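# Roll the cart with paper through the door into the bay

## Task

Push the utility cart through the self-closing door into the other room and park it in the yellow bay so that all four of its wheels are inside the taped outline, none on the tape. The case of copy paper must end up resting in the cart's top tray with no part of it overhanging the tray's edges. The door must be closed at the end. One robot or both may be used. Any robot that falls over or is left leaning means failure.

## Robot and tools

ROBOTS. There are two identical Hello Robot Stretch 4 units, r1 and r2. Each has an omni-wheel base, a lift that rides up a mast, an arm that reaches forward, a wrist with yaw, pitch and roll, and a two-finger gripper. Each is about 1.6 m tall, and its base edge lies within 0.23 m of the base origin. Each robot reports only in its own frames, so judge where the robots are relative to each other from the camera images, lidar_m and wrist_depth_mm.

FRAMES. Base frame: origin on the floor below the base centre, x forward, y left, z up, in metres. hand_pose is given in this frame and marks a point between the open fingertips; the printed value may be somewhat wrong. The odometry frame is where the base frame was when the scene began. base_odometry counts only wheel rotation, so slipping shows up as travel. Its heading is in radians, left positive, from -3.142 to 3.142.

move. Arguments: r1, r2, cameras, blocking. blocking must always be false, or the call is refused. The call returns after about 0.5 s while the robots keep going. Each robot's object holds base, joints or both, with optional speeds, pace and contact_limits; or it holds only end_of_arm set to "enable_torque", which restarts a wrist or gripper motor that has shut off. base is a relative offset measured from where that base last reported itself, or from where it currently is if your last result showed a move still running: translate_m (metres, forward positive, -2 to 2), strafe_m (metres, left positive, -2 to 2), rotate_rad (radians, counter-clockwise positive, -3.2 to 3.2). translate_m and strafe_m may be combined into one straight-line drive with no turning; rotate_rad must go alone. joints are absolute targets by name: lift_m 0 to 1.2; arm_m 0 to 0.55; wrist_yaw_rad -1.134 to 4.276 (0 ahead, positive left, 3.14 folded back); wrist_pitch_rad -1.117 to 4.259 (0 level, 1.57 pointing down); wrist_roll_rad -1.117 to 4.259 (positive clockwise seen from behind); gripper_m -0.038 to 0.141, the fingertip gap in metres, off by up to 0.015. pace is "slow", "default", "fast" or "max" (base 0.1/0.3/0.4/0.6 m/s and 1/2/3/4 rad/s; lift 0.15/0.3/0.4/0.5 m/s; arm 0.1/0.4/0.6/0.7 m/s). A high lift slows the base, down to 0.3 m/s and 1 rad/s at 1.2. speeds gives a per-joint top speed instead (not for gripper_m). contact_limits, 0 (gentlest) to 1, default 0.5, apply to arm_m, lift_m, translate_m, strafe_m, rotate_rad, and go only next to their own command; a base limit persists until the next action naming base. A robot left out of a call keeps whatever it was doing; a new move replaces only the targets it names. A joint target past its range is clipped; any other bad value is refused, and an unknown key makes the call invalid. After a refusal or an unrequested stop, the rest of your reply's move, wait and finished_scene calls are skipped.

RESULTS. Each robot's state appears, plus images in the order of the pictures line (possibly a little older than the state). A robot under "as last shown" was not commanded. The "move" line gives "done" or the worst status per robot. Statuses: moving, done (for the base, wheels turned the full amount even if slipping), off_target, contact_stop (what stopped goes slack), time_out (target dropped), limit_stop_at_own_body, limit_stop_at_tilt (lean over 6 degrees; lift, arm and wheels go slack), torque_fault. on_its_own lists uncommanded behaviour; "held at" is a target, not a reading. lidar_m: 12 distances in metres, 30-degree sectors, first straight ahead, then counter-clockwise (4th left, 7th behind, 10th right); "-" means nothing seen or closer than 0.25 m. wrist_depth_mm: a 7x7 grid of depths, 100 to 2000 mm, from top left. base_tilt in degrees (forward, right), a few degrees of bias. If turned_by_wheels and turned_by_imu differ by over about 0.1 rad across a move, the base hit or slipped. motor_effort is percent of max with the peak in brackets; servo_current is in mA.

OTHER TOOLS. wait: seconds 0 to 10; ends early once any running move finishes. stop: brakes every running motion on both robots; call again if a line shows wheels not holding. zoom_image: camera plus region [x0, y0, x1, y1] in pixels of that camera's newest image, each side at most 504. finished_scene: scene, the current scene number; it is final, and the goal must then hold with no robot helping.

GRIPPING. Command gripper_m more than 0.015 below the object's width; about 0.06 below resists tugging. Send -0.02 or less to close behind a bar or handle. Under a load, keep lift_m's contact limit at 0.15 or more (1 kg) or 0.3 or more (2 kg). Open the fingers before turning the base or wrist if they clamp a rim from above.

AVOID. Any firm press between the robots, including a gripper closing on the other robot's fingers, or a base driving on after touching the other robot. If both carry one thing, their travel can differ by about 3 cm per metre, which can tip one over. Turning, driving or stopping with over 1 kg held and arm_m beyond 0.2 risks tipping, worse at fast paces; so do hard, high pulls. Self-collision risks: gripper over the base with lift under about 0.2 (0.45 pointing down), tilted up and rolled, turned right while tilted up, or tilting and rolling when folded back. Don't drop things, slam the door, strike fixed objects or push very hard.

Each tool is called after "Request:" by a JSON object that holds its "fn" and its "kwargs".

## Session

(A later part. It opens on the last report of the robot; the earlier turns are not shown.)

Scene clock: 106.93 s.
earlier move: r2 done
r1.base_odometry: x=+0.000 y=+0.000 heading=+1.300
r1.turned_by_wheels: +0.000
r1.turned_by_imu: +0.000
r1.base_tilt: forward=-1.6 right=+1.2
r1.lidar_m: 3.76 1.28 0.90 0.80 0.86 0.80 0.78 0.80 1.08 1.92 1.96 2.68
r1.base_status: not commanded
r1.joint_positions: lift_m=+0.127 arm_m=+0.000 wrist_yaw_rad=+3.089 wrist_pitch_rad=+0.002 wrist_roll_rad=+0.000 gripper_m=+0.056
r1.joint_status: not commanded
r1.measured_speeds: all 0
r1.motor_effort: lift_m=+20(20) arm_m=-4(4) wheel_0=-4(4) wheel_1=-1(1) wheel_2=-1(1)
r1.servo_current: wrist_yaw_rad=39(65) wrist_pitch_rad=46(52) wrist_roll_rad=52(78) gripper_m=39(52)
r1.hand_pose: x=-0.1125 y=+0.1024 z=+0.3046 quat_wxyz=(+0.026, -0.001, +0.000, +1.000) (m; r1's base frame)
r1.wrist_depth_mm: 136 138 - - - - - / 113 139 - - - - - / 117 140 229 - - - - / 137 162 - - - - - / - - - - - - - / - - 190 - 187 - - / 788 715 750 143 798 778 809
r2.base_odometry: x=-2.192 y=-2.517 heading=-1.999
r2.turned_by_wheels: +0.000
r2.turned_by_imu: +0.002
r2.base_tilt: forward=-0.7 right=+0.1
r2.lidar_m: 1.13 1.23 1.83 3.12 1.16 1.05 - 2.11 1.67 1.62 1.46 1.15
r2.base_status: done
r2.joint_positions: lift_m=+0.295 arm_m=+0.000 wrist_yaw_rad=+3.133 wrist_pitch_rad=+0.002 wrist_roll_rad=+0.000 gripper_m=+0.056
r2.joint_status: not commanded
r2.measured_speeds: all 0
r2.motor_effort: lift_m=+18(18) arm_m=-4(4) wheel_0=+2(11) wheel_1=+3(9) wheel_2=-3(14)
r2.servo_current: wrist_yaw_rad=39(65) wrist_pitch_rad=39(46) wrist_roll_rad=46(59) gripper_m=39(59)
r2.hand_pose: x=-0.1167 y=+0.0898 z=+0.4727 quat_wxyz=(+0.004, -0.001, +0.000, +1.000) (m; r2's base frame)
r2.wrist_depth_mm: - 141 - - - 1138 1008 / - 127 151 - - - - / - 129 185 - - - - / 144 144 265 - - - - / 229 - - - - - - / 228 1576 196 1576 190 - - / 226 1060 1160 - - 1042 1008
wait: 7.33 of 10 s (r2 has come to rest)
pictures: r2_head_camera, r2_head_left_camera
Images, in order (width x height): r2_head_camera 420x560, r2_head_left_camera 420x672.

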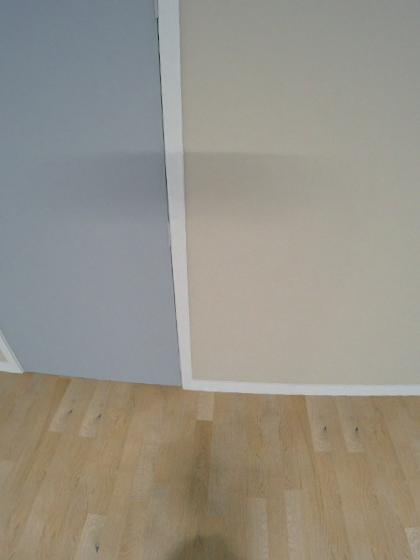

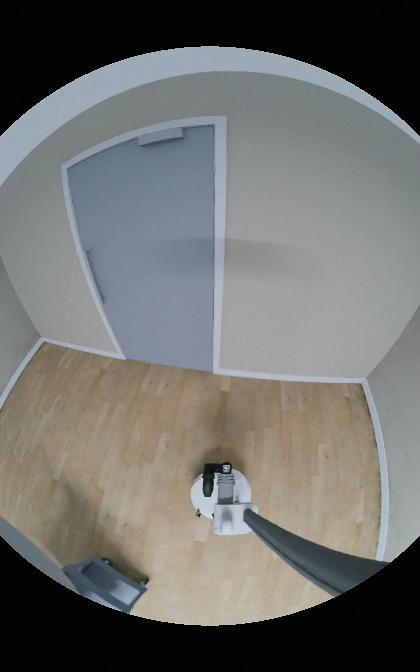

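Request:
{"fn": "move", "kwargs": {"blocking": false, "r2": {"base":{"rotate_rad":-0.12},"joints":{"wrist_yaw_rad":0,"lift_m":0.8,"gripper_m":0.1}}}}

Request:
{"fn": "wait", "kwargs": {"seconds": 1}}

Request:
{"fn": "wait", "kwargs": {"seconds": 3}}

Request:
{"fn": "wait", "kwargs": {"seconds": 3, "cameras": ["r2_head_left_camera","r2_wrist_camera","r2_head_camera"]}}

Scene clock: 117.43 s.
move: r2 moving
r1: as last shown
r1.base_tilt: forward=-1.6 right=+1.3
r1.lidar_m: 3.79 1.29 0.89 0.84 0.87 0.82 0.76 0.78 1.08 1.93 1.96 2.68
r1.servo_current: wrist_yaw_rad=46(65) wrist_pitch_rad=39(46) wrist_roll_rad=52(65) gripper_m=46(46)
r1.wrist_depth_mm: 137 138 - - - - - / 113 139 - - - - - / 118 140 229 - - - - / 137 162 - - - - - / - - - - - - - / - - 190 - 187 - - / 798 715 750 143 788 768 809
r2.base_odometry: x=-2.192 y=-2.517 heading=-2.118
r2.turned_by_wheels: -0.119
r2.turned_by_imu: -0.115
r2.base_tilt: forward=-0.7 right=+0.1
r2.lidar_m: 1.11 1.18 1.61 3.12 3.21 1.06 - 2.34 1.71 1.64 1.64 1.19
r2.base_status: rotate_rad moving
r2.joint_positions: lift_m=+0.333 arm_m=+0.000 wrist_yaw_rad=+2.569 wrist_pitch_rad=+0.002 wrist_roll_rad=+0.000 gripper_m=+0.075
r2.joint_status: lift_m moving; wrist_yaw_rad moving; gripper_m moving
r2.measured_speeds: translate_m=+0.000 strafe_m=+0.000 rotate_rad=-0.016 lift_m=+0.146 arm_m=+0.000 wrist_yaw_rad=-1.745 wrist_pitch_rad=+0.000 wrist_roll_rad=+0.000
r2.motor_effort: lift_m=+23(26) arm_m=-3(4) wheel_0=+6(9) wheel_1=+4(9) wheel_2=+4(10)
r2.servo_current: wrist_yaw_rad=78(137) wrist_pitch_rad=46(46) wrist_roll_rad=39(52) gripper_m=98(98)
r2.hand_pose: x=-0.0240 y=+0.2298 z=+0.5103 quat_wxyz=(+0.283, -0.001, +0.000, +0.959) (m; r2's base frame)
r2.wrist_depth_mm: - - - - - - - / - - - 1308 - - - / - - - - - - - / - - - - - - - / - - - - - - - / 1661 1618 190 1229 189 1708 1537 / 1182 1138 1138 - 1182 1098 1118
pictures: none

Scene clock: 118.43 s.
earlier move: r2 moving
r1.base_odometry: x=+0.000 y=+0.000 heading=+1.300
r1.turned_by_wheels: +0.000
r1.turned_by_imu: +0.000
r1.base_tilt: forward=-1.6 right=+1.3
r1.lidar_m: 3.79 1.26 0.89 0.83 0.86 0.82 0.77 0.81 1.09 1.92 2.00 2.65
r1.base_status: not commanded
r1.joint_positions: lift_m=+0.127 arm_m=+0.000 wrist_yaw_rad=+3.089 wrist_pitch_rad=+0.002 wrist_roll_rad=+0.000 gripper_m=+0.056
r1.joint_status: not commanded
r1.measured_speeds: all 0
r1.motor_effort: lift_m=+20(20) arm_m=-4(4) wheel_0=-3(4) wheel_1=-1(1) wheel_2=-1(1)
r1.servo_current: wrist_yaw_rad=59(65) wrist_pitch_rad=46(52) wrist_roll_rad=52(65) gripper_m=39(46)
r1.hand_pose: x=-0.1125 y=+0.1024 z=+0.3046 quat_wxyz=(+0.026, -0.001, +0.000, +1.000) (m; r1's base frame)
r1.wrist_depth_mm: 136 138 - - - - - / 113 139 - - - - - / 118 140 229 - - - - / 137 162 - - - - - / - - - - - - - / - - 190 - 188 - - / 788 707 750 143 798 768 820
r2.base_odometry: x=-2.192 y=-2.517 heading=-2.118
r2.turned_by_wheels: +0.000
r2.turned_by_imu: +0.000
r2.base_tilt: forward=-0.7 right=+0.1
r2.lidar_m: 1.11 1.19 1.60 3.08 3.24 1.06 - 2.35 1.69 1.62 1.65 1.18
r2.base_status: done
r2.joint_positions: lift_m=+0.596 arm_m=+0.000 wrist_yaw_rad=+0.829 wrist_pitch_rad=+0.002 wrist_roll_rad=+0.000 gripper_m=+0.100
r2.joint_status: lift_m moving; wrist_yaw_rad moving; the others done
r2.measured_speeds: translate_m=+0.000 strafe_m=+0.000 rotate_rad=+0.000 lift_m=+0.300 arm_m=+0.000 wrist_yaw_rad=-1.740 wrist_pitch_rad=+0.000 wrist_roll_rad=+0.000
r2.motor_effort: lift_m=+23(26) arm_m=-4(4) wheel_0=+5(9) wheel_1=+3(9) wheel_2=+3(10)
r2.servo_current: wrist_yaw_rad=130(156) wrist_pitch_rad=33(46) wrist_roll_rad=39(59) gripper_m=52(98)
r2.hand_pose: x=+0.4302 y=+0.1536 z=+0.7734 quat_wxyz=(+0.915, +0.000, +0.001, +0.403) (m; r2's base frame)
r2.wrist_depth_mm: - - - - - - - / - - - - - - - / - - - - - - - / - - - - - - - / - - - - - - - / - - 190 - 185 - - / 1708 1618 1756 - - - -
wait: 1.00 s; no rest
pictures: none

Scene clock: 119.90 s.
earlier move: r2 done
r1.base_odometry: x=+0.000 y=+0.000 heading=+1.300
r1.turned_by_wheels: +0.000
r1.turned_by_imu: +0.000
r1.base_tilt: forward=-1.6 right=+1.3
r1.lidar_m: 3.81 1.24 0.88 0.84 0.88 0.81 0.77 0.80 1.08 1.92 1.98 2.68
r1.base_status: not commanded
r1.joint_positions: lift_m=+0.127 arm_m=+0.000 wrist_yaw_rad=+3.089 wrist_pitch_rad=+0.002 wrist_roll_rad=+0.000 gripper_m=+0.056
r1.joint_status: not commanded
r1.measured_speeds: all 0
r1.motor_effort: lift_m=+20(20) arm_m=-4(4) wheel_0=-4(4) wheel_1=-1(1) wheel_2=-1(1)
r1.servo_current: wrist_yaw_rad=39(72) wrist_pitch_rad=46(52) wrist_roll_rad=46(65) gripper_m=39(46)
r1.hand_pose: x=-0.1125 y=+0.1024 z=+0.3046 quat_wxyz=(+0.026, -0.001, +0.000, +1.000) (m; r1's base frame)
r1.wrist_depth_mm: 136 139 - - - - - / 113 139 - - - - - / 118 139 229 - - - - / 137 162 - - - - - / - - - - - - - / - - 190 - 187 - - / 798 707 759 143 798 768 809
r2.base_odometry: x=-2.192 y=-2.517 heading=-2.118
r2.turned_by_wheels: +0.000
r2.turned_by_imu: +0.000
r2.base_tilt: forward=-0.7 right=+0.1
r2.lidar_m: 1.12 1.18 1.58 3.10 3.25 1.05 - 2.33 1.72 1.63 1.63 1.15
r2.base_status: done
r2.joint_positions: lift_m=+0.800 arm_m=+0.000 wrist_yaw_rad=+0.003 wrist_pitch_rad=+0.002 wrist_roll_rad=+0.000 gripper_m=+0.100
r2.joint_status: all done
r2.measured_speeds: all 0
r2.motor_effort: lift_m=+21(27) arm_m=-4(4) wheel_0=+5(9) wheel_1=+3(9) wheel_2=+3(10)
r2.servo_current: wrist_yaw_rad=33(156) wrist_pitch_rad=39(46) wrist_roll_rad=46(65) gripper_m=59(98)
r2.hand_pose: x=+0.4596 y=-0.0866 z=+0.9775 quat_wxyz=(+1.000, +0.000, +0.001, +0.001) (m; r2's base frame)
r2.wrist_depth_mm: - - - - - - - / - - - - - - - / - - - - - - - / - - - - - - - / - - - - - - - / - - 189 - 185 - - / - - - - - - -
wait: 1.47 of 3 s (r2 has come to rest)
pictures: none

Scene clock: 122.90 s.
r1.base_odometry: x=+0.000 y=+0.000 heading=+1.300
r1.turned_by_wheels: +0.000
r1.turned_by_imu: +0.000
r1.base_tilt: forward=-1.6 right=+1.3
r1.lidar_m: 3.80 1.25 0.90 0.84 0.87 0.82 0.76 0.80 1.08 1.92 1.99 2.69
r1.base_status: not commanded
r1.joint_positions: lift_m=+0.127 arm_m=+0.000 wrist_yaw_rad=+3.089 wrist_pitch_rad=+0.002 wrist_roll_rad=+0.000 gripper_m=+0.056
r1.joint_status: not commanded
r1.measured_speeds: all 0
r1.motor_effort: lift_m=+20(20) arm_m=-4(4) wheel_0=-3(4) wheel_1=-1(1) wheel_2=-1(1)
r1.servo_current: wrist_yaw_rad=52(72) wrist_pitch_rad=46(52) wrist_roll_rad=46(65) gripper_m=46(46)
r1.hand_pose: x=-0.1125 y=+0.1024 z=+0.3046 quat_wxyz=(+0.026, -0.001, +0.000, +1.000) (m; r1's base frame)
r1.wrist_depth_mm: 136 138 - - - - - / 113 139 - - - - - / 117 139 229 - - - - / 137 162 - - - - - / - - - - - - - / - - 190 - 188 - - / 788 707 759 143 798 778 820
r2.base_odometry: x=-2.192 y=-2.517 heading=-2.118
r2.turned_by_wheels: +0.000
r2.turned_by_imu: +0.000
r2.base_tilt: forward=-0.7 right=+0.1
r2.lidar_m: 1.11 1.18 1.59 3.11 3.22 1.05 - 2.35 1.72 1.65 1.62 1.18
r2.base_status: done
r2.joint_positions: lift_m=+0.800 arm_m=+0.000 wrist_yaw_rad=+0.003 wrist_pitch_rad=+0.002 wrist_roll_rad=+0.000 gripper_m=+0.100
r2.joint_status: all done
r2.measured_speeds: all 0
r2.motor_effort: lift_m=+21(27) arm_m=-4(4) wheel_0=+5(9) wheel_1=+3(9) wheel_2=+3(10)
r2.servo_current: wrist_yaw_rad=59(156) wrist_pitch_rad=39(46) wrist_roll_rad=52(65) gripper_m=52(98)
r2.hand_pose: x=+0.4596 y=-0.0866 z=+0.9775 quat_wxyz=(+1.000, +0.000, +0.001, +0.001) (m; r2's base frame)
r2.wrist_depth_mm: - - - - - - - / - - - - - - - / - - - - - - - / - - - - - - - / - - - - - - - / - - 188 - 186 - - / - - - - - - -
wait: 3.00 s; at rest by 0.27 s
pictures: r2_head_camera, r2_head_left_camera, r2_wrist_camera
Images, in order (width x height): r2_head_camera 420x560, r2_head_left_camera 420x672, r2_wrist_camera 616x392.

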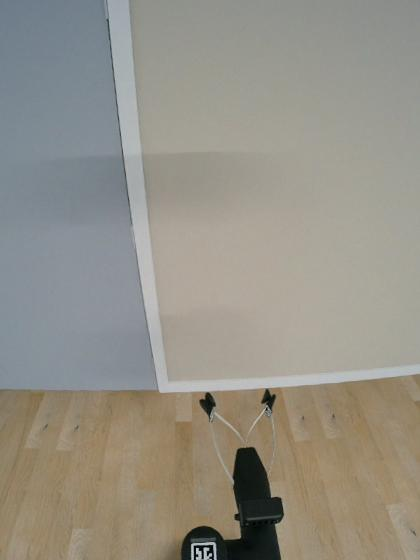

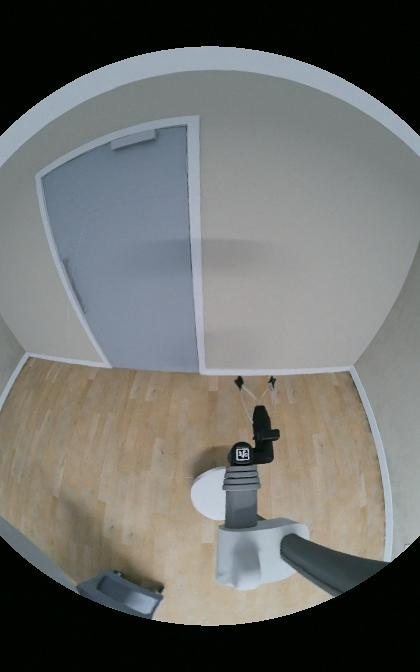

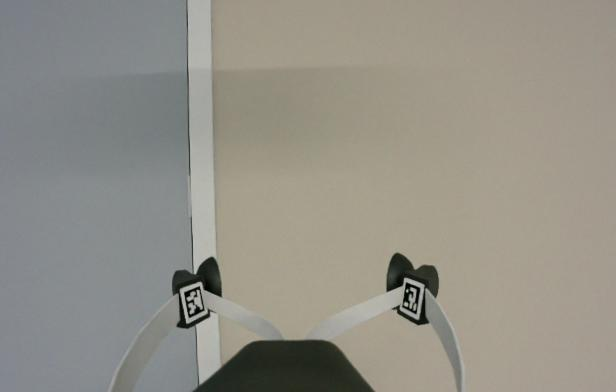

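Request:
{"fn": "move", "kwargs": {"blocking": false, "r2": {"base":{"strafe_m":1.0}}}}

Request:
{"fn": "wait", "kwargs": {"seconds": 6, "cameras": ["r2_head_left_camera","r2_wrist_camera","r2_head_camera"]}}

Scene clock: 139.13 s.
move: r2 moving
r1: as last shown
r1.lidar_m: 3.78 1.23 0.89 0.85 0.88 0.84 0.77 0.82 1.09 1.93 2.00 2.71
r1.motor_effort: lift_m=+20(20) arm_m=-4(4) wheel_0=-4(4) wheel_1=-1(1) wheel_2=-1(1)
r1.servo_current: wrist_yaw_rad=65(65) wrist_pitch_rad=39(52) wrist_roll_rad=33(59) gripper_m=46(46)
r1.wrist_depth_mm: 136 139 - - - - - / 113 139 - - - - - / 117 140 230 - - - - / 137 162 - - - - - / - - - - - - - / - - 190 - 187 - - / 788 707 750 143 788 768 820
r2.base_odometry: x=-2.161 y=-2.535 heading=-2.117
r2.turned_by_wheels: +0.000
r2.turned_by_imu: +0.001
r2.base_tilt: forward=-0.7 right=+0.1
r2.lidar_m: 1.10 1.18 1.54 3.07 3.20 1.05 - 2.41 1.76 1.67 1.65 1.18
r2.base_status: strafe_m moving
r2.joint_positions: lift_m=+0.800 arm_m=+0.000 wrist_yaw_rad=+0.003 wrist_pitch_rad=+0.002 wrist_roll_rad=+0.000 gripper_m=+0.100
r2.joint_status: not commanded
r2.measured_speeds: translate_m=-0.001 strafe_m=+0.139 rotate_rad=+0.005 lift_m=+0.000 arm_m=+0.000 wrist_yaw_rad=+0.000 wrist_pitch_rad=+0.000 wrist_roll_rad=+0.000
r2.motor_effort: lift_m=+21(21) arm_m=-4(4) wheel_0=-12(12) wheel_1=+11(12) wheel_2=-1(3)
r2.servo_current: wrist_yaw_rad=52(52) wrist_pitch_rad=39(46) wrist_roll_rad=46(59) gripper_m=52(59)
r2.hand_pose: x=+0.4596 y=-0.0866 z=+0.9775 quat_wxyz=(+1.000, +0.000, +0.001, +0.001) (m; r2's base frame)
r2.wrist_depth_mm: - - - - - - - / - - - - - - - / - - - - - - - / - - - - - - - / - - - - - - - / - - 189 - 185 - - / - - - - - - -
pictures: none

Scene clock: 143.30 s.
earlier move: r2 done
r1.base_odometry: x=+0.000 y=+0.000 heading=+1.300
r1.turned_by_wheels: +0.000
r1.turned_by_imu: +0.000
r1.base_tilt: forward=-1.6 right=+1.3
r1.lidar_m: 3.80 1.29 0.89 0.81 0.86 0.81 0.77 0.80 1.09 1.93 1.98 2.69
r1.base_status: not commanded
r1.joint_positions: lift_m=+0.127 arm_m=+0.000 wrist_yaw_rad=+3.089 wrist_pitch_rad=+0.002 wrist_roll_rad=+0.000 gripper_m=+0.056
r1.joint_status: not commanded
r1.measured_speeds: all 0
r1.motor_effort: lift_m=+20(20) arm_m=-4(4) wheel_0=-4(4) wheel_1=-1(1) wheel_2=-1(1)
r1.servo_current: wrist_yaw_rad=46(65) wrist_pitch_rad=39(52) wrist_roll_rad=52(65) gripper_m=46(52)
r1.hand_pose: x=-0.1125 y=+0.1024 z=+0.3046 quat_wxyz=(+0.026, -0.001, +0.000, +1.000) (m; r1's base frame)
r1.wrist_depth_mm: 136 138 - - - - - / 113 139 - - - - - / 118 140 229 - - - - / 137 161 - - - - - / - - - - - - - / - - 190 - 187 - - / 788 707 750 144 788 778 809
r2.base_odometry: x=-1.338 y=-3.037 heading=-2.118
r2.turned_by_wheels: +0.000
r2.turned_by_imu: +0.001
r2.base_tilt: forward=-0.7 right=+0.1
r2.lidar_m: 1.06 1.14 1.62 2.11 2.22 2.99 0.90 0.94 2.75 2.63 1.61 1.17
r2.base_status: done
r2.joint_positions: lift_m=+0.800 arm_m=+0.000 wrist_yaw_rad=+0.003 wrist_pitch_rad=+0.002 wrist_roll_rad=+0.000 gripper_m=+0.100
r2.joint_status: not commanded
r2.measured_speeds: all 0
r2.motor_effort: lift_m=+21(21) arm_m=-4(4) wheel_0=-1(13) wheel_1=+1(12) wheel_2=+0(3)
r2.servo_current: wrist_yaw_rad=46(59) wrist_pitch_rad=33(46) wrist_roll_rad=39(65) gripper_m=52(59)
r2.hand_pose: x=+0.4596 y=-0.0866 z=+0.9775 quat_wxyz=(+1.000, +0.000, +0.001, +0.001) (m; r2's base frame)
r2.wrist_depth_mm: - - - - - - - / - - 820 - - - - / - - 831 - - - - / - - - - - - - / - - 917 - - - - / - - 189 - 186 - - / - - - - - - -
wait: 4.17 of 6 s (r2 has come to rest)
pictures: r2_head_camera, r2_head_left_camera, r2_wrist_camera
Images, in order (width x height): r2_head_camera 420x560, r2_head_left_camera 420x672, r2_wrist_camera 616x392.

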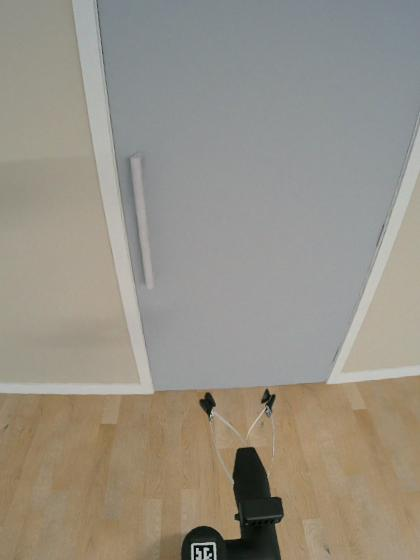

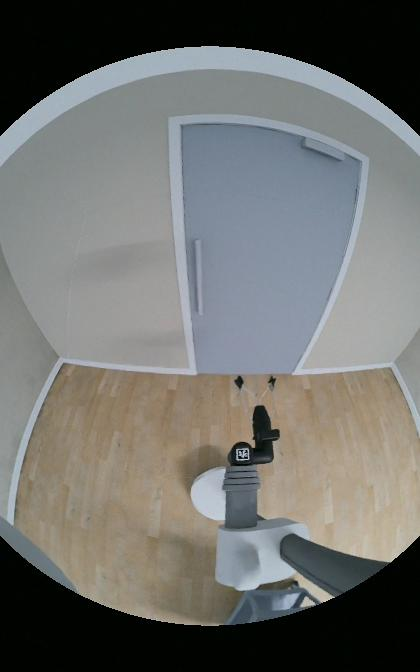

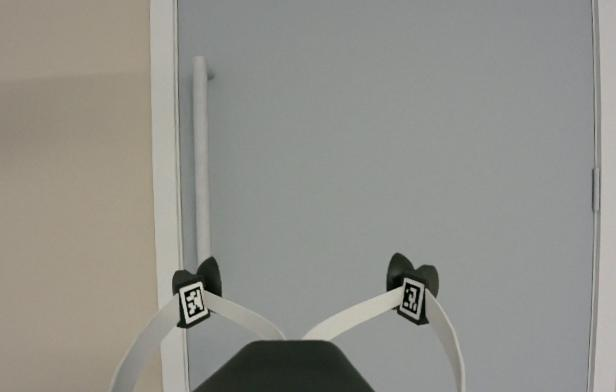

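Request:
{"fn": "move", "kwargs": {"blocking": false, "r2": {"base":{"strafe_m":0.185,"translate_m":0.33},"joints":{"lift_m":0.9}}}}

Request:
{"fn": "wait", "kwargs": {"seconds": 4, "cameras": ["r2_wrist_camera","r2_head_camera"]}}

Scene clock: 157.43 s.
move: r2 moving
r1: as last shown
r1.lidar_m: 3.80 1.24 0.88 0.83 0.86 0.82 0.76 0.81 1.11 1.92 1.99 2.70
r1.servo_current: wrist_yaw_rad=59(65) wrist_pitch_rad=39(46) wrist_roll_rad=52(52) gripper_m=46(46)
r1.wrist_depth_mm: 136 139 - - - - - / 113 139 - - - - - / 118 140 228 - - - - / 137 162 - - - - - / - - - - - - - / - - 190 - 188 - - / 788 707 750 143 798 778 820
r2.base_odometry: x=-1.339 y=-3.072 heading=-2.117
r2.turned_by_wheels: +0.000
r2.turned_by_imu: +0.001
r2.base_tilt: forward=-0.7 right=+0.1
r2.lidar_m: 1.03 1.13 1.51 2.09 2.20 3.00 0.98 0.96 2.76 2.65 1.57 1.15
r2.base_status: translate_m moving; strafe_m moving
r2.joint_positions: lift_m=+0.838 arm_m=+0.000 wrist_yaw_rad=+0.003 wrist_pitch_rad=+0.002 wrist_roll_rad=+0.000 gripper_m=+0.100
r2.joint_status: lift_m moving
r2.measured_speeds: translate_m=+0.120 strafe_m=+0.068 rotate_rad=-0.001 lift_m=+0.146 arm_m=+0.000 wrist_yaw_rad=+0.000 wrist_pitch_rad=+0.000 wrist_roll_rad=+0.000
r2.motor_effort: lift_m=+24(25) arm_m=-4(4) wheel_0=+8(8) wheel_1=+9(11) wheel_2=-12(13)
r2.servo_current: wrist_yaw_rad=59(59) wrist_pitch_rad=39(46) wrist_roll_rad=59(65) gripper_m=46(52)
r2.hand_pose: x=+0.4595 y=-0.0867 z=+1.0154 quat_wxyz=(+1.000, +0.000, +0.001, +0.001) (m; r2's base frame)
r2.wrist_depth_mm: - - - - - - - / - - - - - - - / - - 788 - - - - / - - - - - - - / - - 798 - - - - / - - 189 - 185 - - / - - - - - - -
pictures: none

Scene clock: 159.53 s.
earlier move: r2 done
r1.base_odometry: x=+0.000 y=+0.000 heading=+1.300
r1.turned_by_wheels: +0.000
r1.turned_by_imu: +0.000
r1.base_tilt: forward=-1.6 right=+1.3
r1.lidar_m: 3.81 1.28 0.90 0.83 0.87 0.83 0.76 0.81 1.12 1.92 2.00 2.68
r1.base_status: not commanded
r1.joint_positions: lift_m=+0.127 arm_m=+0.000 wrist_yaw_rad=+3.089 wrist_pitch_rad=+0.002 wrist_roll_rad=+0.000 gripper_m=+0.056
r1.joint_status: not commanded
r1.measured_speeds: all 0
r1.motor_effort: lift_m=+20(20) arm_m=-4(4) wheel_0=-4(4) wheel_1=-1(1) wheel_2=-1(1)
r1.servo_current: wrist_yaw_rad=39(65) wrist_pitch_rad=33(52) wrist_roll_rad=33(65) gripper_m=39(46)
r1.hand_pose: x=-0.1125 y=+0.1024 z=+0.3046 quat_wxyz=(+0.026, -0.001, +0.000, +1.000) (m; r1's base frame)
r1.wrist_depth_mm: 136 139 - - - - - / 113 139 - - - - - / 117 140 229 - - - - / 136 162 - - - - - / - - - - - - - / - - 190 - 187 - - / 798 699 750 143 798 778 798
r2.base_odometry: x=-1.351 y=-3.415 heading=-2.117
r2.turned_by_wheels: +0.000
r2.turned_by_imu: +0.001
r2.base_tilt: forward=-0.7 right=+0.0
r2.lidar_m: 0.71 0.83 1.17 1.92 1.99 2.74 1.39 1.30 2.92 2.81 1.15 0.82
r2.base_status: done
r2.joint_positions: lift_m=+0.900 arm_m=+0.000 wrist_yaw_rad=+0.003 wrist_pitch_rad=+0.002 wrist_roll_rad=+0.000 gripper_m=+0.100
r2.joint_status: all done
r2.measured_speeds: all 0
r2.motor_effort: lift_m=+21(25) arm_m=-4(4) wheel_0=+4(8) wheel_1=+3(12) wheel_2=-2(13)
r2.servo_current: wrist_yaw_rad=39(65) wrist_pitch_rad=46(46) wrist_roll_rad=39(65) gripper_m=52(59)
r2.hand_pose: x=+0.4595 y=-0.0867 z=+1.0775 quat_wxyz=(+1.000, +0.000, +0.001, +0.001) (m; r2's base frame)
r2.wrist_depth_mm: - - 549 - - - - / - - 549 - - - - / - - 559 - - - - / - - 554 - - - - / - - 564 - - - - / - - 193 - 185 - - / - - 569 - - - -
wait: 2.10 of 4 s (r2 has come to rest)
pictures: r2_head_camera, r2_wrist_camera
Images, in order (width x height): r2_head_camera 420x560, r2_wrist_camera 616x392.

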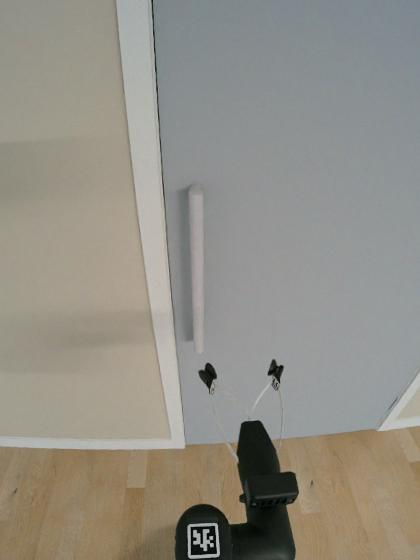

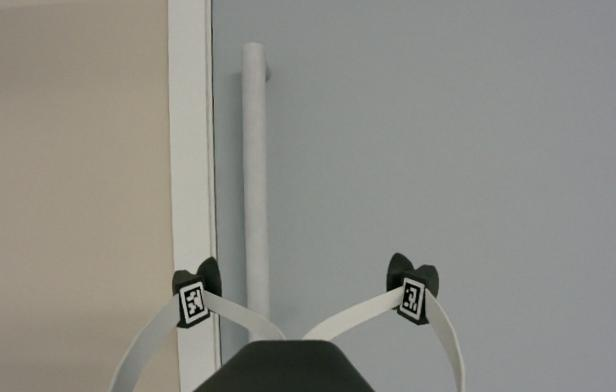

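Request:
{"fn": "move", "kwargs": {"blocking": false, "r2": {"base":{"strafe_m":0.06,"translate_m":0.25}}}}

Request:
{"fn": "wait", "kwargs": {"seconds": 4, "cameras": ["r2_wrist_camera","r2_head_camera"]}}

Scene clock: 167.60 s.
move: r2 moving
r1: as last shown
r1.lidar_m: 3.79 1.25 0.90 0.82 0.86 0.82 0.77 0.82 1.11 1.91 2.00 2.66
r1.servo_current: wrist_yaw_rad=46(65) wrist_pitch_rad=46(52) wrist_roll_rad=52(65) gripper_m=39(46)
r1.wrist_depth_mm: 136 139 - - - - - / 113 139 - - - - - / 117 140 228 - - - - / 137 162 - - - - - / - - - - - - - / - - 190 - 187 - - / 778 699 759 143 788 778 820
r2.base_odometry: x=-1.361 y=-3.445 heading=-2.117
r2.turned_by_wheels: +0.000
r2.turned_by_imu: +0.001
r2.base_tilt: forward=-0.7 right=+0.1
r2.lidar_m: 0.67 0.78 1.11 1.91 2.03 2.77 1.43 1.33 2.97 2.79 1.08 0.80
r2.base_status: translate_m moving; strafe_m moving
r2.joint_positions: lift_m=+0.900 arm_m=+0.000 wrist_yaw_rad=+0.003 wrist_pitch_rad=+0.002 wrist_roll_rad=+0.000 gripper_m=+0.100
r2.joint_status: not commanded
r2.measured_speeds: translate_m=+0.121 strafe_m=+0.029 rotate_rad=+0.003 lift_m=+0.000 arm_m=+0.000 wrist_yaw_rad=+0.000 wrist_pitch_rad=+0.000 wrist_roll_rad=+0.000
r2.motor_effort: lift_m=+21(21) arm_m=-4(4) wheel_0=+8(8) wheel_1=+8(10) wheel_2=-12(13)
r2.servo_current: wrist_yaw_rad=46(59) wrist_pitch_rad=39(46) wrist_roll_rad=59(59) gripper_m=46(59)
r2.hand_pose: x=+0.4595 y=-0.0867 z=+1.0775 quat_wxyz=(+1.000, +0.000, +0.001, +0.001) (m; r2's base frame)
r2.wrist_depth_mm: - - 517 - - - - / - - 525 - - - - / - - 525 - - - - / - - 530 - - - - / - - 469 - - - - / - - 194 - 185 - - / - - 539 - - - -
pictures: none

Scene clock: 169.40 s.
earlier move: r2 done
r1.base_odometry: x=+0.000 y=+0.000 heading=+1.300
r1.turned_by_wheels: +0.000
r1.turned_by_imu: +0.000
r1.base_tilt: forward=-1.6 right=+1.2
r1.lidar_m: 3.82 1.26 0.86 0.84 0.88 0.83 0.75 0.80 1.05 1.92 1.98 2.67
r1.base_status: not commanded
r1.joint_positions: lift_m=+0.127 arm_m=+0.000 wrist_yaw_rad=+3.089 wrist_pitch_rad=+0.002 wrist_roll_rad=+0.000 gripper_m=+0.056
r1.joint_status: not commanded
r1.measured_speeds: all 0
r1.motor_effort: lift_m=+20(20) arm_m=-4(4) wheel_0=-3(4) wheel_1=-1(2) wheel_2=-1(1)
r1.servo_current: wrist_yaw_rad=52(78) wrist_pitch_rad=46(52) wrist_roll_rad=39(72) gripper_m=46(52)
r1.hand_pose: x=-0.1125 y=+0.1024 z=+0.3046 quat_wxyz=(+0.026, -0.001, +0.000, +1.000) (m; r1's base frame)
r1.wrist_depth_mm: 136 139 - - - - - / 113 139 - - - - - / 118 139 228 - - - - / 137 162 - - - - - / - - - - - - - / - - 190 - 187 - - / 788 707 750 143 798 778 820
r2.base_odometry: x=-1.430 y=-3.659 heading=-2.117
r2.turned_by_wheels: +0.000
r2.turned_by_imu: +0.001
r2.base_tilt: forward=-0.7 right=+0.1
r2.lidar_m: 0.47 0.57 0.78 1.87 1.96 2.66 1.65 1.55 3.00 2.22 0.79 0.56
r2.base_status: done
r2.joint_positions: lift_m=+0.900 arm_m=+0.000 wrist_yaw_rad=+0.003 wrist_pitch_rad=+0.002 wrist_roll_rad=+0.000 gripper_m=+0.100
r2.joint_status: not commanded
r2.measured_speeds: all 0
r2.motor_effort: lift_m=+21(21) arm_m=-4(4) wheel_0=+3(11) wheel_1=+2(11) wheel_2=-2(14)
r2.servo_current: wrist_yaw_rad=39(65) wrist_pitch_rad=33(52) wrist_roll_rad=52(59) gripper_m=52(59)
r2.hand_pose: x=+0.4595 y=-0.0867 z=+1.0775 quat_wxyz=(+1.000, +0.000, +0.001, +0.001) (m; r2's base frame)
r2.wrist_depth_mm: 320 306 317 314 312 307 306 / 324 309 319 315 314 310 309 / 327 309 320 317 315 314 310 / 329 314 322 317 317 315 312 / 330 314 324 322 320 317 314 / 332 315 195 246 195 317 314 / 334 317 320 - 322 320 319
wait: 1.80 of 4 s (r2 has come to rest)
pictures: r2_head_camera, r2_wrist_camera
Images, in order (width x height): r2_head_camera 420x560, r2_wrist_camera 616x392.

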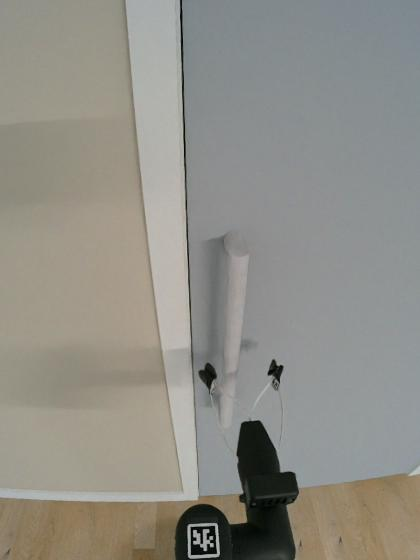

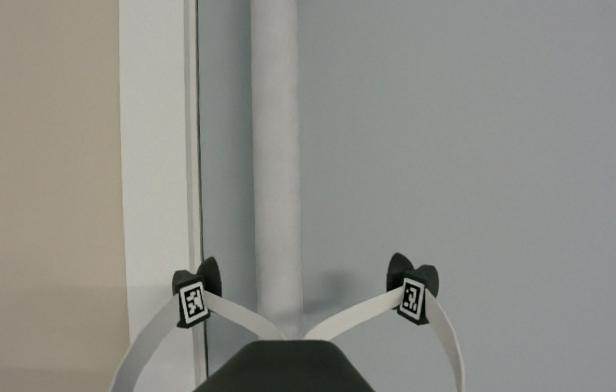

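Request:
{"fn": "move", "kwargs": {"blocking": false, "r2": {"base":{"strafe_m":0.013},"joints":{"arm_m":0.075},"pace":"slow","contact_limits":{"arm_m":0.1}}}}

Request:
{"fn": "wait", "kwargs": {"seconds": 1}}

Request:
{"fn": "wait", "kwargs": {"seconds": 2}}

Request:
{"fn": "move", "kwargs": {"blocking": false, "r2": {"joints":{"gripper_m":-0.03}}}}

Request:
{"fn": "wait", "kwargs": {"seconds": 3, "cameras": ["r2_wrist_camera","r2_head_camera"]}}

Scene clock: 176.27 s.
move: r2 moving
r1: as last shown
r1.lidar_m: 3.78 1.25 0.88 0.84 0.88 0.83 0.76 0.79 1.10 1.89 1.97 2.68
r1.motor_effort: lift_m=+20(20) arm_m=-4(4) wheel_0=-4(4) wheel_1=-1(1) wheel_2=-1(1)
r1.servo_current: wrist_yaw_rad=65(65) wrist_pitch_rad=46(46) wrist_roll_rad=46(65) gripper_m=46(46)
r1.wrist_depth_mm: 136 139 - - - - - / 113 139 - - - - - / 118 140 229 - - - - / 137 161 - - - - - / - - - - - - - / - - 190 - 187 - - / 778 715 759 143 798 788 820
r2.base_odometry: x=-1.420 y=-3.665 heading=-2.117
r2.turned_by_wheels: +0.000
r2.turned_by_imu: +0.000
r2.base_tilt: forward=-0.7 right=+0.0
r2.lidar_m: 0.47 0.56 0.79 1.87 1.93 2.66 1.67 1.58 2.97 2.21 0.80 0.57
r2.base_status: strafe_m moving
r2.joint_positions: lift_m=+0.900 arm_m=+0.012 wrist_yaw_rad=+0.003 wrist_pitch_rad=+0.002 wrist_roll_rad=+0.000 gripper_m=+0.100
r2.joint_status: arm_m moving
r2.measured_speeds: translate_m=+0.000 strafe_m=+0.020 rotate_rad=-0.001 lift_m=+0.000 arm_m=+0.049 wrist_yaw_rad=+0.000 wrist_pitch_rad=+0.000 wrist_roll_rad=+0.000
r2.motor_effort: lift_m=+21(21) arm_m=+9(10) wheel_0=-6(9) wheel_1=+5(8) wheel_2=+0(2)
r2.servo_current: wrist_yaw_rad=33(59) wrist_pitch_rad=39(46) wrist_roll_rad=46(52) gripper_m=52(52)
r2.contact_limits: arm_m 0.1
r2.hand_pose: x=+0.4720 y=-0.0867 z=+1.0775 quat_wxyz=(+1.000, +0.000, +0.001, +0.001) (m; r2's base frame)
r2.wrist_depth_mm: 312 297 306 231 301 300 298 / 314 298 306 231 303 300 298 / 314 300 310 232 306 303 300 / 317 303 310 234 307 306 301 / 320 304 312 236 307 306 304 / 322 317 199 233 197 307 306 / 322 319 306 - 314 310 306
pictures: none

Scene clock: 177.27 s.
earlier move: r2 moving
r1.base_odometry: x=+0.000 y=+0.000 heading=+1.300
r1.turned_by_wheels: +0.000
r1.turned_by_imu: +0.000
r1.base_tilt: forward=-1.6 right=+1.3
r1.lidar_m: 3.81 1.25 0.88 0.82 0.87 0.82 0.77 0.81 1.08 1.92 1.99 2.66
r1.base_status: not commanded
r1.joint_positions: lift_m=+0.127 arm_m=+0.000 wrist_yaw_rad=+3.089 wrist_pitch_rad=+0.002 wrist_roll_rad=+0.000 gripper_m=+0.056
r1.joint_status: not commanded
r1.measured_speeds: all 0
r1.motor_effort: lift_m=+20(20) arm_m=-4(4) wheel_0=-4(4) wheel_1=-1(1) wheel_2=-1(1)
r1.servo_current: wrist_yaw_rad=52(65) wrist_pitch_rad=39(46) wrist_roll_rad=39(65) gripper_m=33(52)
r1.hand_pose: x=-0.1125 y=+0.1024 z=+0.3046 quat_wxyz=(+0.026, -0.001, +0.000, +1.000) (m; r1's base frame)
r1.wrist_depth_mm: 136 138 - - - - - / 113 139 - - - - - / 118 140 228 - - - - / 137 162 - - - - - / - - - - - - - / - - 190 - 187 - - / 788 699 759 143 809 778 820
r2.base_odometry: x=-1.419 y=-3.666 heading=-2.117
r2.turned_by_wheels: +0.000
r2.turned_by_imu: +0.000
r2.base_tilt: forward=-0.7 right=+0.1
r2.lidar_m: 0.47 0.58 0.77 1.86 1.94 2.66 1.69 1.55 3.02 2.19 0.81 0.56
r2.base_status: done
r2.joint_positions: lift_m=+0.900 arm_m=+0.072 wrist_yaw_rad=+0.003 wrist_pitch_rad=+0.002 wrist_roll_rad=+0.000 gripper_m=+0.100
r2.joint_status: arm_m moving
r2.measured_speeds: translate_m=+0.000 strafe_m=+0.000 rotate_rad=+0.000 lift_m=+0.000 arm_m=+0.025 wrist_yaw_rad=+0.000 wrist_pitch_rad=+0.000 wrist_roll_rad=+0.000
r2.motor_effort: lift_m=+21(21) arm_m=+8(11) wheel_0=-3(9) wheel_1=+3(8) wheel_2=+0(2)
r2.servo_current: wrist_yaw_rad=46(65) wrist_pitch_rad=39(46) wrist_roll_rad=46(65) gripper_m=52(59)
r2.contact_limits: arm_m 0.1
r2.hand_pose: x=+0.5317 y=-0.0867 z=+1.0775 quat_wxyz=(+1.000, +0.000, +0.001, +0.001) (m; r2's base frame)
r2.wrist_depth_mm: 250 236 247 171 242 239 238 / 251 236 248 167 243 241 239 / 253 238 248 171 246 244 240 / 255 239 251 172 247 244 242 / 256 241 252 173 248 246 244 / 258 243 195 170 197 247 246 / 258 244 256 - 251 248 247
wait: 1.00 s; no rest
pictures: none

Scene clock: 177.77 s.
earlier move: r2 done
r1.base_odometry: x=+0.000 y=+0.000 heading=+1.300
r1.turned_by_wheels: +0.000
r1.turned_by_imu: +0.000
r1.base_tilt: forward=-1.6 right=+1.3
r1.lidar_m: 3.78 1.26 0.88 0.83 0.87 0.82 0.78 0.82 1.08 1.91 2.01 2.68
r1.base_status: not commanded
r1.joint_positions: lift_m=+0.127 arm_m=+0.000 wrist_yaw_rad=+3.089 wrist_pitch_rad=+0.002 wrist_roll_rad=+0.000 gripper_m=+0.056
r1.joint_status: not commanded
r1.measured_speeds: all 0
r1.motor_effort: lift_m=+20(20) arm_m=-4(4) wheel_0=-4(4) wheel_1=-1(1) wheel_2=-1(1)
r1.servo_current: wrist_yaw_rad=59(65) wrist_pitch_rad=46(46) wrist_roll_rad=65(65) gripper_m=39(52)
r1.hand_pose: x=-0.1125 y=+0.1024 z=+0.3046 quat_wxyz=(+0.026, -0.001, +0.000, +1.000) (m; r1's base frame)
r1.wrist_depth_mm: 136 139 - - - - - / 114 139 - - - - - / 118 139 229 - - - - / 137 162 - - - - - / - - - - - - - / - - 190 - 188 - - / 788 707 759 143 788 778 809
r2.base_odometry: x=-1.419 y=-3.666 heading=-2.117
r2.turned_by_wheels: +0.000
r2.turned_by_imu: +0.000
r2.base_tilt: forward=-0.7 right=+0.1
r2.lidar_m: 0.48 0.56 0.79 1.85 1.96 2.62 1.67 1.56 3.03 2.20 0.79 0.57
r2.base_status: done
r2.joint_positions: lift_m=+0.900 arm_m=+0.075 wrist_yaw_rad=+0.003 wrist_pitch_rad=+0.002 wrist_roll_rad=+0.000 gripper_m=+0.100
r2.joint_status: all done
r2.measured_speeds: all 0
r2.motor_effort: lift_m=+21(21) arm_m=+7(11) wheel_0=-3(9) wheel_1=+3(8) wheel_2=+0(2)
r2.servo_current: wrist_yaw_rad=52(65) wrist_pitch_rad=39(46) wrist_roll_rad=59(65) gripper_m=52(59)
r2.contact_limits: arm_m 0.1
r2.hand_pose: x=+0.5343 y=-0.0867 z=+1.0775 quat_wxyz=(+1.000, +0.000, +0.001, +0.001) (m; r2's base frame)
r2.wrist_depth_mm: 246 233 243 167 238 237 236 / 248 234 246 164 241 237 237 / 250 235 246 168 241 240 238 / 252 236 248 169 243 241 240 / 253 236 250 169 245 242 241 / 256 238 197 167 197 245 242 / 255 240 253 - 248 245 244
wait: 0.50 of 2 s (r2 has come to rest)
pictures: none

Scene clock: 178.27 s.
move: r2 moving
r1: as last shown
r1.lidar_m: 3.81 1.27 0.89 0.82 0.89 0.81 0.76 0.81 1.10 1.93 2.00 2.70
r1.motor_effort: lift_m=+20(20) arm_m=-4(4) wheel_0=-3(4) wheel_1=-1(1) wheel_2=-1(1)
r1.servo_current: wrist_yaw_rad=46(52) wrist_pitch_rad=46(46) wrist_roll_rad=59(59) gripper_m=46(46)
r1.wrist_depth_mm: 136 139 - - - - - / 113 139 - - - - - / 118 139 229 - - - - / 137 162 - - - - - / - - - - - - - / - - 190 - 188 - - / 798 723 768 143 778 778 820
r2.base_odometry: x=-1.419 y=-3.666 heading=-2.117
r2.turned_by_wheels: +0.000
r2.turned_by_imu: +0.000
r2.base_tilt: forward=-0.7 right=+0.1
r2.lidar_m: 0.46 0.57 0.80 1.87 1.94 2.62 1.67 1.52 2.97 2.14 0.81 0.57
r2.base_status: not commanded
r2.joint_positions: lift_m=+0.900 arm_m=+0.075 wrist_yaw_rad=+0.003 wrist_pitch_rad=+0.002 wrist_roll_rad=+0.000 gripper_m=+0.083
r2.joint_status: gripper_m moving
r2.measured_speeds: all 0
r2.motor_effort: lift_m=+21(21) arm_m=+7(8) wheel_0=-3(3) wheel_1=+3(3) wheel_2=+0(0)
r2.servo_current: wrist_yaw_rad=39(59) wrist_pitch_rad=39(46) wrist_roll_rad=52(59) gripper_m=104(111)
r2.contact_limits: arm_m 0.1
r2.hand_pose: x=+0.5343 y=-0.0867 z=+1.0775 quat_wxyz=(+1.000, +0.000, +0.001, +0.001) (m; r2's base frame)
r2.wrist_depth_mm: 246 232 243 169 239 238 236 / 248 233 245 165 241 238 237 / 249 235 247 169 243 241 239 / 250 236 248 171 243 243 241 / 252 238 249 167 244 244 242 / 254 238 196 168 192 245 244 / 256 240 252 - 249 246 246
pictures: none

Scene clock: 179.77 s.
earlier move: r2 done
r1.base_odometry: x=+0.000 y=+0.000 heading=+1.300
r1.turned_by_wheels: +0.000
r1.turned_by_imu: +0.000
r1.base_tilt: forward=-1.6 right=+1.3
r1.lidar_m: 3.79 1.26 0.90 0.83 0.87 0.82 0.77 0.82 1.08 1.92 1.98 2.69
r1.base_status: not commanded
r1.joint_positions: lift_m=+0.127 arm_m=+0.000 wrist_yaw_rad=+3.089 wrist_pitch_rad=+0.002 wrist_roll_rad=+0.000 gripper_m=+0.056
r1.joint_status: not commanded
r1.measured_speeds: all 0
r1.motor_effort: lift_m=+20(20) arm_m=-4(4) wheel_0=-4(4) wheel_1=-1(1) wheel_2=-1(1)
r1.servo_current: wrist_yaw_rad=52(65) wrist_pitch_rad=39(52) wrist_roll_rad=59(72) gripper_m=39(46)
r1.hand_pose: x=-0.1125 y=+0.1024 z=+0.3046 quat_wxyz=(+0.026, -0.001, +0.000, +1.000) (m; r1's base frame)
r1.wrist_depth_mm: 137 138 - - - - - / 113 139 - - - - - / 118 140 228 - - - - / 137 162 - - - - - / - - - - - - - / - - 190 - 187 - - / 778 707 750 143 798 759 809
r2.base_odometry: x=-1.419 y=-3.666 heading=-2.117
r2.turned_by_wheels: +0.000
r2.turned_by_imu: +0.000
r2.base_tilt: forward=-0.7 right=+0.1
r2.lidar_m: 0.48 0.57 0.78 1.84 1.95 2.66 1.69 1.54 3.02 2.17 0.79 0.55
r2.base_status: not commanded
r2.joint_positions: lift_m=+0.900 arm_m=+0.075 wrist_yaw_rad=+0.003 wrist_pitch_rad=+0.002 wrist_roll_rad=+0.000 gripper_m=-0.029
r2.joint_status: all done
r2.measured_speeds: all 0
r2.motor_effort: lift_m=+21(21) arm_m=+5(8) wheel_0=+0(3) wheel_1=+3(3) wheel_2=+0(1)
r2.servo_current: wrist_yaw_rad=46(65) wrist_pitch_rad=33(46) wrist_roll_rad=46(59) gripper_m=111(195)
r2.contact_limits: arm_m 0.1
r2.hand_pose: x=+0.5345 y=-0.0865 z=+1.0775 quat_wxyz=(+1.000, +0.000, +0.001, +0.002) (m; r2's base frame)
r2.wrist_depth_mm: 248 232 243 162 237 235 232 / 249 234 243 163 238 236 233 / 250 234 246 164 241 236 236 / 253 236 247 165 241 238 237 / 254 237 250 166 243 241 237 / 255 240 186 166 180 241 239 / 257 242 253 - 245 242 240
wait: 1.50 of 3 s (r2 has come to rest)
pictures: r2_head_camera, r2_wrist_camera
Images, in order (width x height): r2_head_camera 420x560, r2_wrist_camera 616x392.

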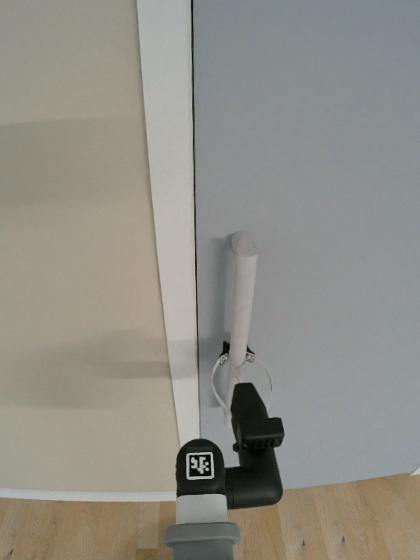

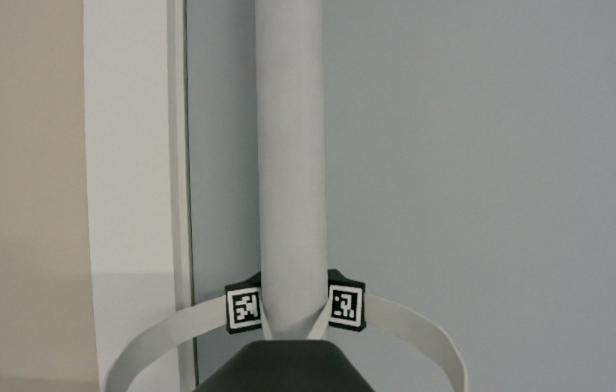

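Request:
{"fn": "move", "kwargs": {"blocking": false, "r2": {"base":{"translate_m":-0.102,"strafe_m":-0.04},"joints":{"wrist_yaw_rad":0.1},"speeds":{"wrist_yaw_rad":0.12},"pace":"slow","contact_limits":{"translate_m":0.8,"strafe_m":0.8}}}}

Request:
{"fn": "wait", "kwargs": {"seconds": 1}}

Request:
{"fn": "wait", "kwargs": {"seconds": 3, "cameras": ["r2_wrist_camera","r2_head_camera"]}}

r2: "contact_limits": translate_m and strafe_m are given together and make one move, which takes one limit: state it under one of them only
Scene clock: 217.17 s.
r1.base_odometry: x=+0.000 y=+0.000 heading=+1.300
r1.turned_by_wheels: +0.000
r1.turned_by_imu: +0.000
r1.base_tilt: forward=-1.6 right=+1.3
r1.lidar_m: 3.80 1.26 0.89 0.84 0.85 0.82 0.75 0.80 1.12 1.92 1.99 2.69
r1.base_status: not commanded
r1.joint_positions: lift_m=+0.127 arm_m=+0.000 wrist_yaw_rad=+3.089 wrist_pitch_rad=+0.002 wrist_roll_rad=+0.000 gripper_m=+0.056
r1.joint_status: not commanded
r1.measured_speeds: all 0
r1.motor_effort: lift_m=+20(20) arm_m=-4(4) wheel_0=-4(4) wheel_1=-1(1) wheel_2=-1(1)
r1.servo_current: wrist_yaw_rad=65(65) wrist_pitch_rad=46(52) wrist_roll_rad=59(72) gripper_m=39(46)
r1.hand_pose: x=-0.1125 y=+0.1024 z=+0.3046 quat_wxyz=(+0.026, -0.001, +0.000, +1.000) (m; r1's base frame)
r1.wrist_depth_mm: 136 138 - - - - - / 113 139 - - - - - / 117 140 229 - - - - / 137 162 - - - - - / - - - - - - - / - - 191 - 188 - - / 788 707 750 143 788 778 820
r2.base_odometry: x=-1.419 y=-3.666 heading=-2.117
r2.turned_by_wheels: +0.000
r2.turned_by_imu: +0.000
r2.base_tilt: forward=-0.6 right=+0.1
r2.lidar_m: 0.46 0.56 0.77 1.85 1.96 2.64 1.68 1.54 3.00 2.18 0.80 0.57
r2.base_status: not commanded
r2.joint_positions: lift_m=+0.900 arm_m=+0.075 wrist_yaw_rad=+0.003 wrist_pitch_rad=+0.002 wrist_roll_rad=+0.000 gripper_m=-0.029
r2.joint_status: all done
r2.measured_speeds: all 0
r2.motor_effort: lift_m=+21(21) arm_m=+5(8) wheel_0=-1(3) wheel_1=+3(3) wheel_2=+0(1)
r2.servo_current: wrist_yaw_rad=46(65) wrist_pitch_rad=46(46) wrist_roll_rad=33(59) gripper_m=111(195)
r2.contact_limits: arm_m 0.1
r2.hand_pose: x=+0.5345 y=-0.0865 z=+1.0775 quat_wxyz=(+1.000, +0.000, +0.001, +0.002) (m; r2's base frame)
r2.wrist_depth_mm: 247 233 242 162 237 234 233 / 248 233 244 163 238 236 234 / 250 234 245 163 240 236 235 / 252 236 248 165 242 239 237 / 253 237 248 165 243 241 237 / 255 238 186 166 180 241 240 / 256 240 251 - 245 242 241
pictures: none

not run: a call was refused earlier in this reply.

not run: a call was refused earlier in this reply.

Request:
{"fn": "move", "kwargs": {"blocking": false, "r2": {"base":{"translate_m":-0.102,"strafe_m":-0.04},"joints":{"wrist_yaw_rad":0.1},"speeds":{"wrist_yaw_rad":0.12},"pace":"slow","contact_limits":{"translate_m":0.8}}}}

Request:
{"fn": "wait", "kwargs": {"seconds": 1}}

Request:
{"fn": "wait", "kwargs": {"seconds": 3, "cameras": ["r2_wrist_camera","r2_head_camera"]}}

Scene clock: 223.00 s.
move: r2 moving
r1.base_odometry: x=+0.000 y=+0.000 heading=+1.300
r1.turned_by_wheels: +0.000
r1.turned_by_imu: +0.000
r1.base_tilt: forward=-1.6 right=+1.2
r1.lidar_m: 3.81 1.24 0.89 0.83 0.86 0.81 0.77 0.80 1.09 1.93 1.98 2.64
r1.base_status: not commanded
r1.joint_positions: lift_m=+0.127 arm_m=+0.000 wrist_yaw_rad=+3.089 wrist_pitch_rad=+0.002 wrist_roll_rad=+0.000 gripper_m=+0.056
r1.joint_status: not commanded
r1.measured_speeds: all 0
r1.motor_effort: lift_m=+20(20) arm_m=-4(4) wheel_0=-3(4) wheel_1=-1(1) wheel_2=-1(1)
r1.servo_current: wrist_yaw_rad=72(72) wrist_pitch_rad=33(46) wrist_roll_rad=39(59) gripper_m=46(46)
r1.hand_pose: x=-0.1125 y=+0.1024 z=+0.3046 quat_wxyz=(+0.026, -0.001, +0.000, +1.000) (m; r1's base frame)
r1.wrist_depth_mm: 136 138 - - - - - / 113 139 - - - - - / 118 140 229 - - - - / 137 162 - - - - - / - - - - - - - / - - 190 - 187 - - / 798 707 750 143 788 788 820
r2.base_odometry: x=-1.416 y=-3.653 heading=-2.117
r2.turned_by_wheels: +0.000
r2.turned_by_imu: -0.001
r2.base_tilt: forward=-0.6 right=+0.0
r2.lidar_m: 0.49 0.57 0.79 1.87 1.97 2.68 1.67 1.53 3.03 2.28 0.82 0.57
r2.base_status: translate_m moving; strafe_m moving
r2.joint_positions: lift_m=+0.900 arm_m=+0.075 wrist_yaw_rad=+0.054 wrist_pitch_rad=+0.002 wrist_roll_rad=+0.000 gripper_m=-0.029
r2.joint_status: wrist_yaw_rad moving
r2.measured_speeds: translate_m=-0.050 strafe_m=-0.015 rotate_rad=-0.002 lift_m=+0.000 arm_m=+0.000 wrist_yaw_rad=+0.088 wrist_pitch_rad=+0.000 wrist_roll_rad=+0.000
r2.motor_effort: lift_m=+21(21) arm_m=-4(5) wheel_0=-8(10) wheel_1=-11(11) wheel_2=+20(20)
r2.servo_current: wrist_yaw_rad=20(78) wrist_pitch_rad=46(46) wrist_roll_rad=46(52) gripper_m=111(117)
r2.contact_limits: arm_m 0.1; translate_m 0.8
r2.hand_pose: x=+0.5386 y=-0.0718 z=+1.0775 quat_wxyz=(+1.000, +0.000, +0.001, +0.027) (m; r2's base frame)
r2.wrist_depth_mm: 260 242 244 162 236 232 228 / 260 242 247 164 237 234 229 / 264 244 248 165 240 234 231 / 265 246 250 166 240 236 232 / 267 248 252 167 243 236 234 / 268 249 185 167 180 238 235 / 271 251 253 - 244 237 237
pictures: none

Scene clock: 224.00 s.
earlier move: r2 moving
r1.base_odometry: x=+0.000 y=+0.000 heading=+1.300
r1.turned_by_wheels: +0.000
r1.turned_by_imu: +0.000
r1.base_tilt: forward=-1.6 right=+1.2
r1.lidar_m: 3.81 1.25 0.89 0.84 0.88 0.82 0.76 0.82 1.11 1.92 1.97 2.70
r1.base_status: not commanded
r1.joint_positions: lift_m=+0.127 arm_m=+0.000 wrist_yaw_rad=+3.089 wrist_pitch_rad=+0.002 wrist_roll_rad=+0.000 gripper_m=+0.056
r1.joint_status: not commanded
r1.measured_speeds: all 0
r1.motor_effort: lift_m=+20(20) arm_m=-4(4) wheel_0=-4(4) wheel_1=-1(2) wheel_2=-1(1)
r1.servo_current: wrist_yaw_rad=46(72) wrist_pitch_rad=39(46) wrist_roll_rad=39(72) gripper_m=46(46)
r1.hand_pose: x=-0.1125 y=+0.1024 z=+0.3046 quat_wxyz=(+0.026, -0.001, +0.000, +1.000) (m; r1's base frame)
r1.wrist_depth_mm: 136 139 - - - - - / 113 139 - - - - - / 118 140 229 - - - - / 137 162 - - - - - / - - - - - - - / - - 190 - 187 - - / 809 707 750 143 798 778 809
r2.base_odometry: x=-1.403 y=-3.573 heading=-2.116
r2.turned_by_wheels: +0.001
r2.turned_by_imu: -0.002
r2.base_tilt: forward=-0.6 right=+0.0
r2.lidar_m: 0.47 0.65 0.91 1.88 1.99 2.68 1.57 1.45 3.00 2.55 0.86 0.59
r2.base_status: translate_m moving; strafe_m moving
r2.joint_positions: lift_m=+0.900 arm_m=+0.075 wrist_yaw_rad=+0.108 wrist_pitch_rad=+0.002 wrist_roll_rad=+0.000 gripper_m=-0.029
r2.joint_status: all done
r2.measured_speeds: translate_m=-0.054 strafe_m=-0.021 rotate_rad=+0.000 lift_m=+0.000 arm_m=+0.000 wrist_yaw_rad=+0.007 wrist_pitch_rad=+0.000 wrist_roll_rad=+0.000
r2.motor_effort: lift_m=+21(21) arm_m=-4(5) wheel_0=-2(13) wheel_1=-7(15) wheel_2=+20(21)
r2.servo_current: wrist_yaw_rad=65(85) wrist_pitch_rad=39(46) wrist_roll_rad=46(59) gripper_m=111(117)
r2.contact_limits: arm_m 0.1; translate_m 0.8
r2.hand_pose: x=+0.5421 y=-0.0559 z=+1.0775 quat_wxyz=(+0.999, +0.000, +0.001, +0.054) (m; r2's base frame)
r2.wrist_depth_mm: 351 340 246 162 237 234 230 / 357 340 247 164 237 233 230 / 357 342 249 164 239 236 232 / 359 347 250 167 240 236 233 / 362 347 252 167 243 237 235 / 368 353 186 167 181 239 236 / 370 355 255 - 245 239 237
wait: 1.00 s; no rest
pictures: none

Scene clock: 224.80 s.
earlier move: r2 done
r1.base_odometry: x=+0.000 y=+0.000 heading=+1.300
r1.turned_by_wheels: +0.000
r1.turned_by_imu: +0.000
r1.base_tilt: forward=-1.6 right=+1.2
r1.lidar_m: 3.80 1.25 0.88 0.84 0.88 0.80 0.77 0.81 1.10 1.92 2.00 2.65
r1.base_status: not commanded
r1.joint_positions: lift_m=+0.127 arm_m=+0.000 wrist_yaw_rad=+3.089 wrist_pitch_rad=+0.002 wrist_roll_rad=+0.000 gripper_m=+0.056
r1.joint_status: not commanded
r1.measured_speeds: all 0
r1.motor_effort: lift_m=+20(20) arm_m=-4(4) wheel_0=-3(4) wheel_1=-1(2) wheel_2=-1(1)
r1.servo_current: wrist_yaw_rad=65(72) wrist_pitch_rad=39(46) wrist_roll_rad=46(72) gripper_m=39(46)
r1.hand_pose: x=-0.1125 y=+0.1024 z=+0.3046 quat_wxyz=(+0.026, -0.001, +0.000, +1.000) (m; r1's base frame)
r1.wrist_depth_mm: 136 138 - - - - - / 114 139 - - - - - / 118 140 229 - - - - / 137 162 - - - - - / - - - - - - - / - - 190 - 187 - - / 798 699 750 143 798 768 809
r2.base_odometry: x=-1.400 y=-3.559 heading=-2.116
r2.turned_by_wheels: +0.000
r2.turned_by_imu: +0.000
r2.base_tilt: forward=-0.6 right=+0.0
r2.lidar_m: 0.48 0.64 0.92 1.90 1.99 2.67 1.56 1.44 2.99 2.61 0.88 0.59
r2.base_status: done
r2.joint_positions: lift_m=+0.900 arm_m=+0.075 wrist_yaw_rad=+0.110 wrist_pitch_rad=+0.002 wrist_roll_rad=+0.000 gripper_m=-0.029
r2.joint_status: all done
r2.measured_speeds: all 0
r2.motor_effort: lift_m=+21(21) arm_m=-4(5) wheel_0=+0(13) wheel_1=-5(15) wheel_2=+20(21)
r2.servo_current: wrist_yaw_rad=65(85) wrist_pitch_rad=39(46) wrist_roll_rad=39(59) gripper_m=111(117)
r2.contact_limits: arm_m 0.1; translate_m 0.8
r2.hand_pose: x=+0.5422 y=-0.0553 z=+1.0775 quat_wxyz=(+0.998, +0.000, +0.001, +0.055) (m; r2's base frame)
r2.wrist_depth_mm: 373 357 244 163 237 235 231 / 375 362 246 164 239 235 232 / 379 362 248 165 240 236 234 / 382 364 249 167 241 237 236 / 382 368 251 166 243 239 236 / 387 368 186 167 182 241 237 / 387 377 254 - 246 240 240
wait: 0.80 of 3 s (r2 has come to rest)
pictures: r2_head_camera, r2_wrist_camera
Images, in order (width x height): r2_head_camera 420x560, r2_wrist_camera 616x392.

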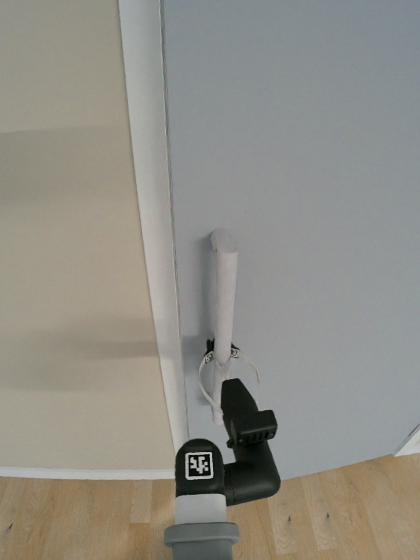

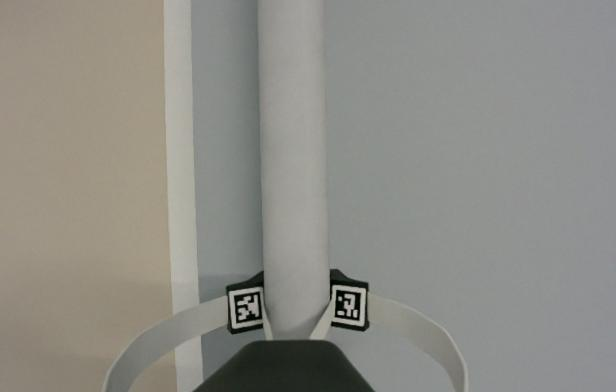

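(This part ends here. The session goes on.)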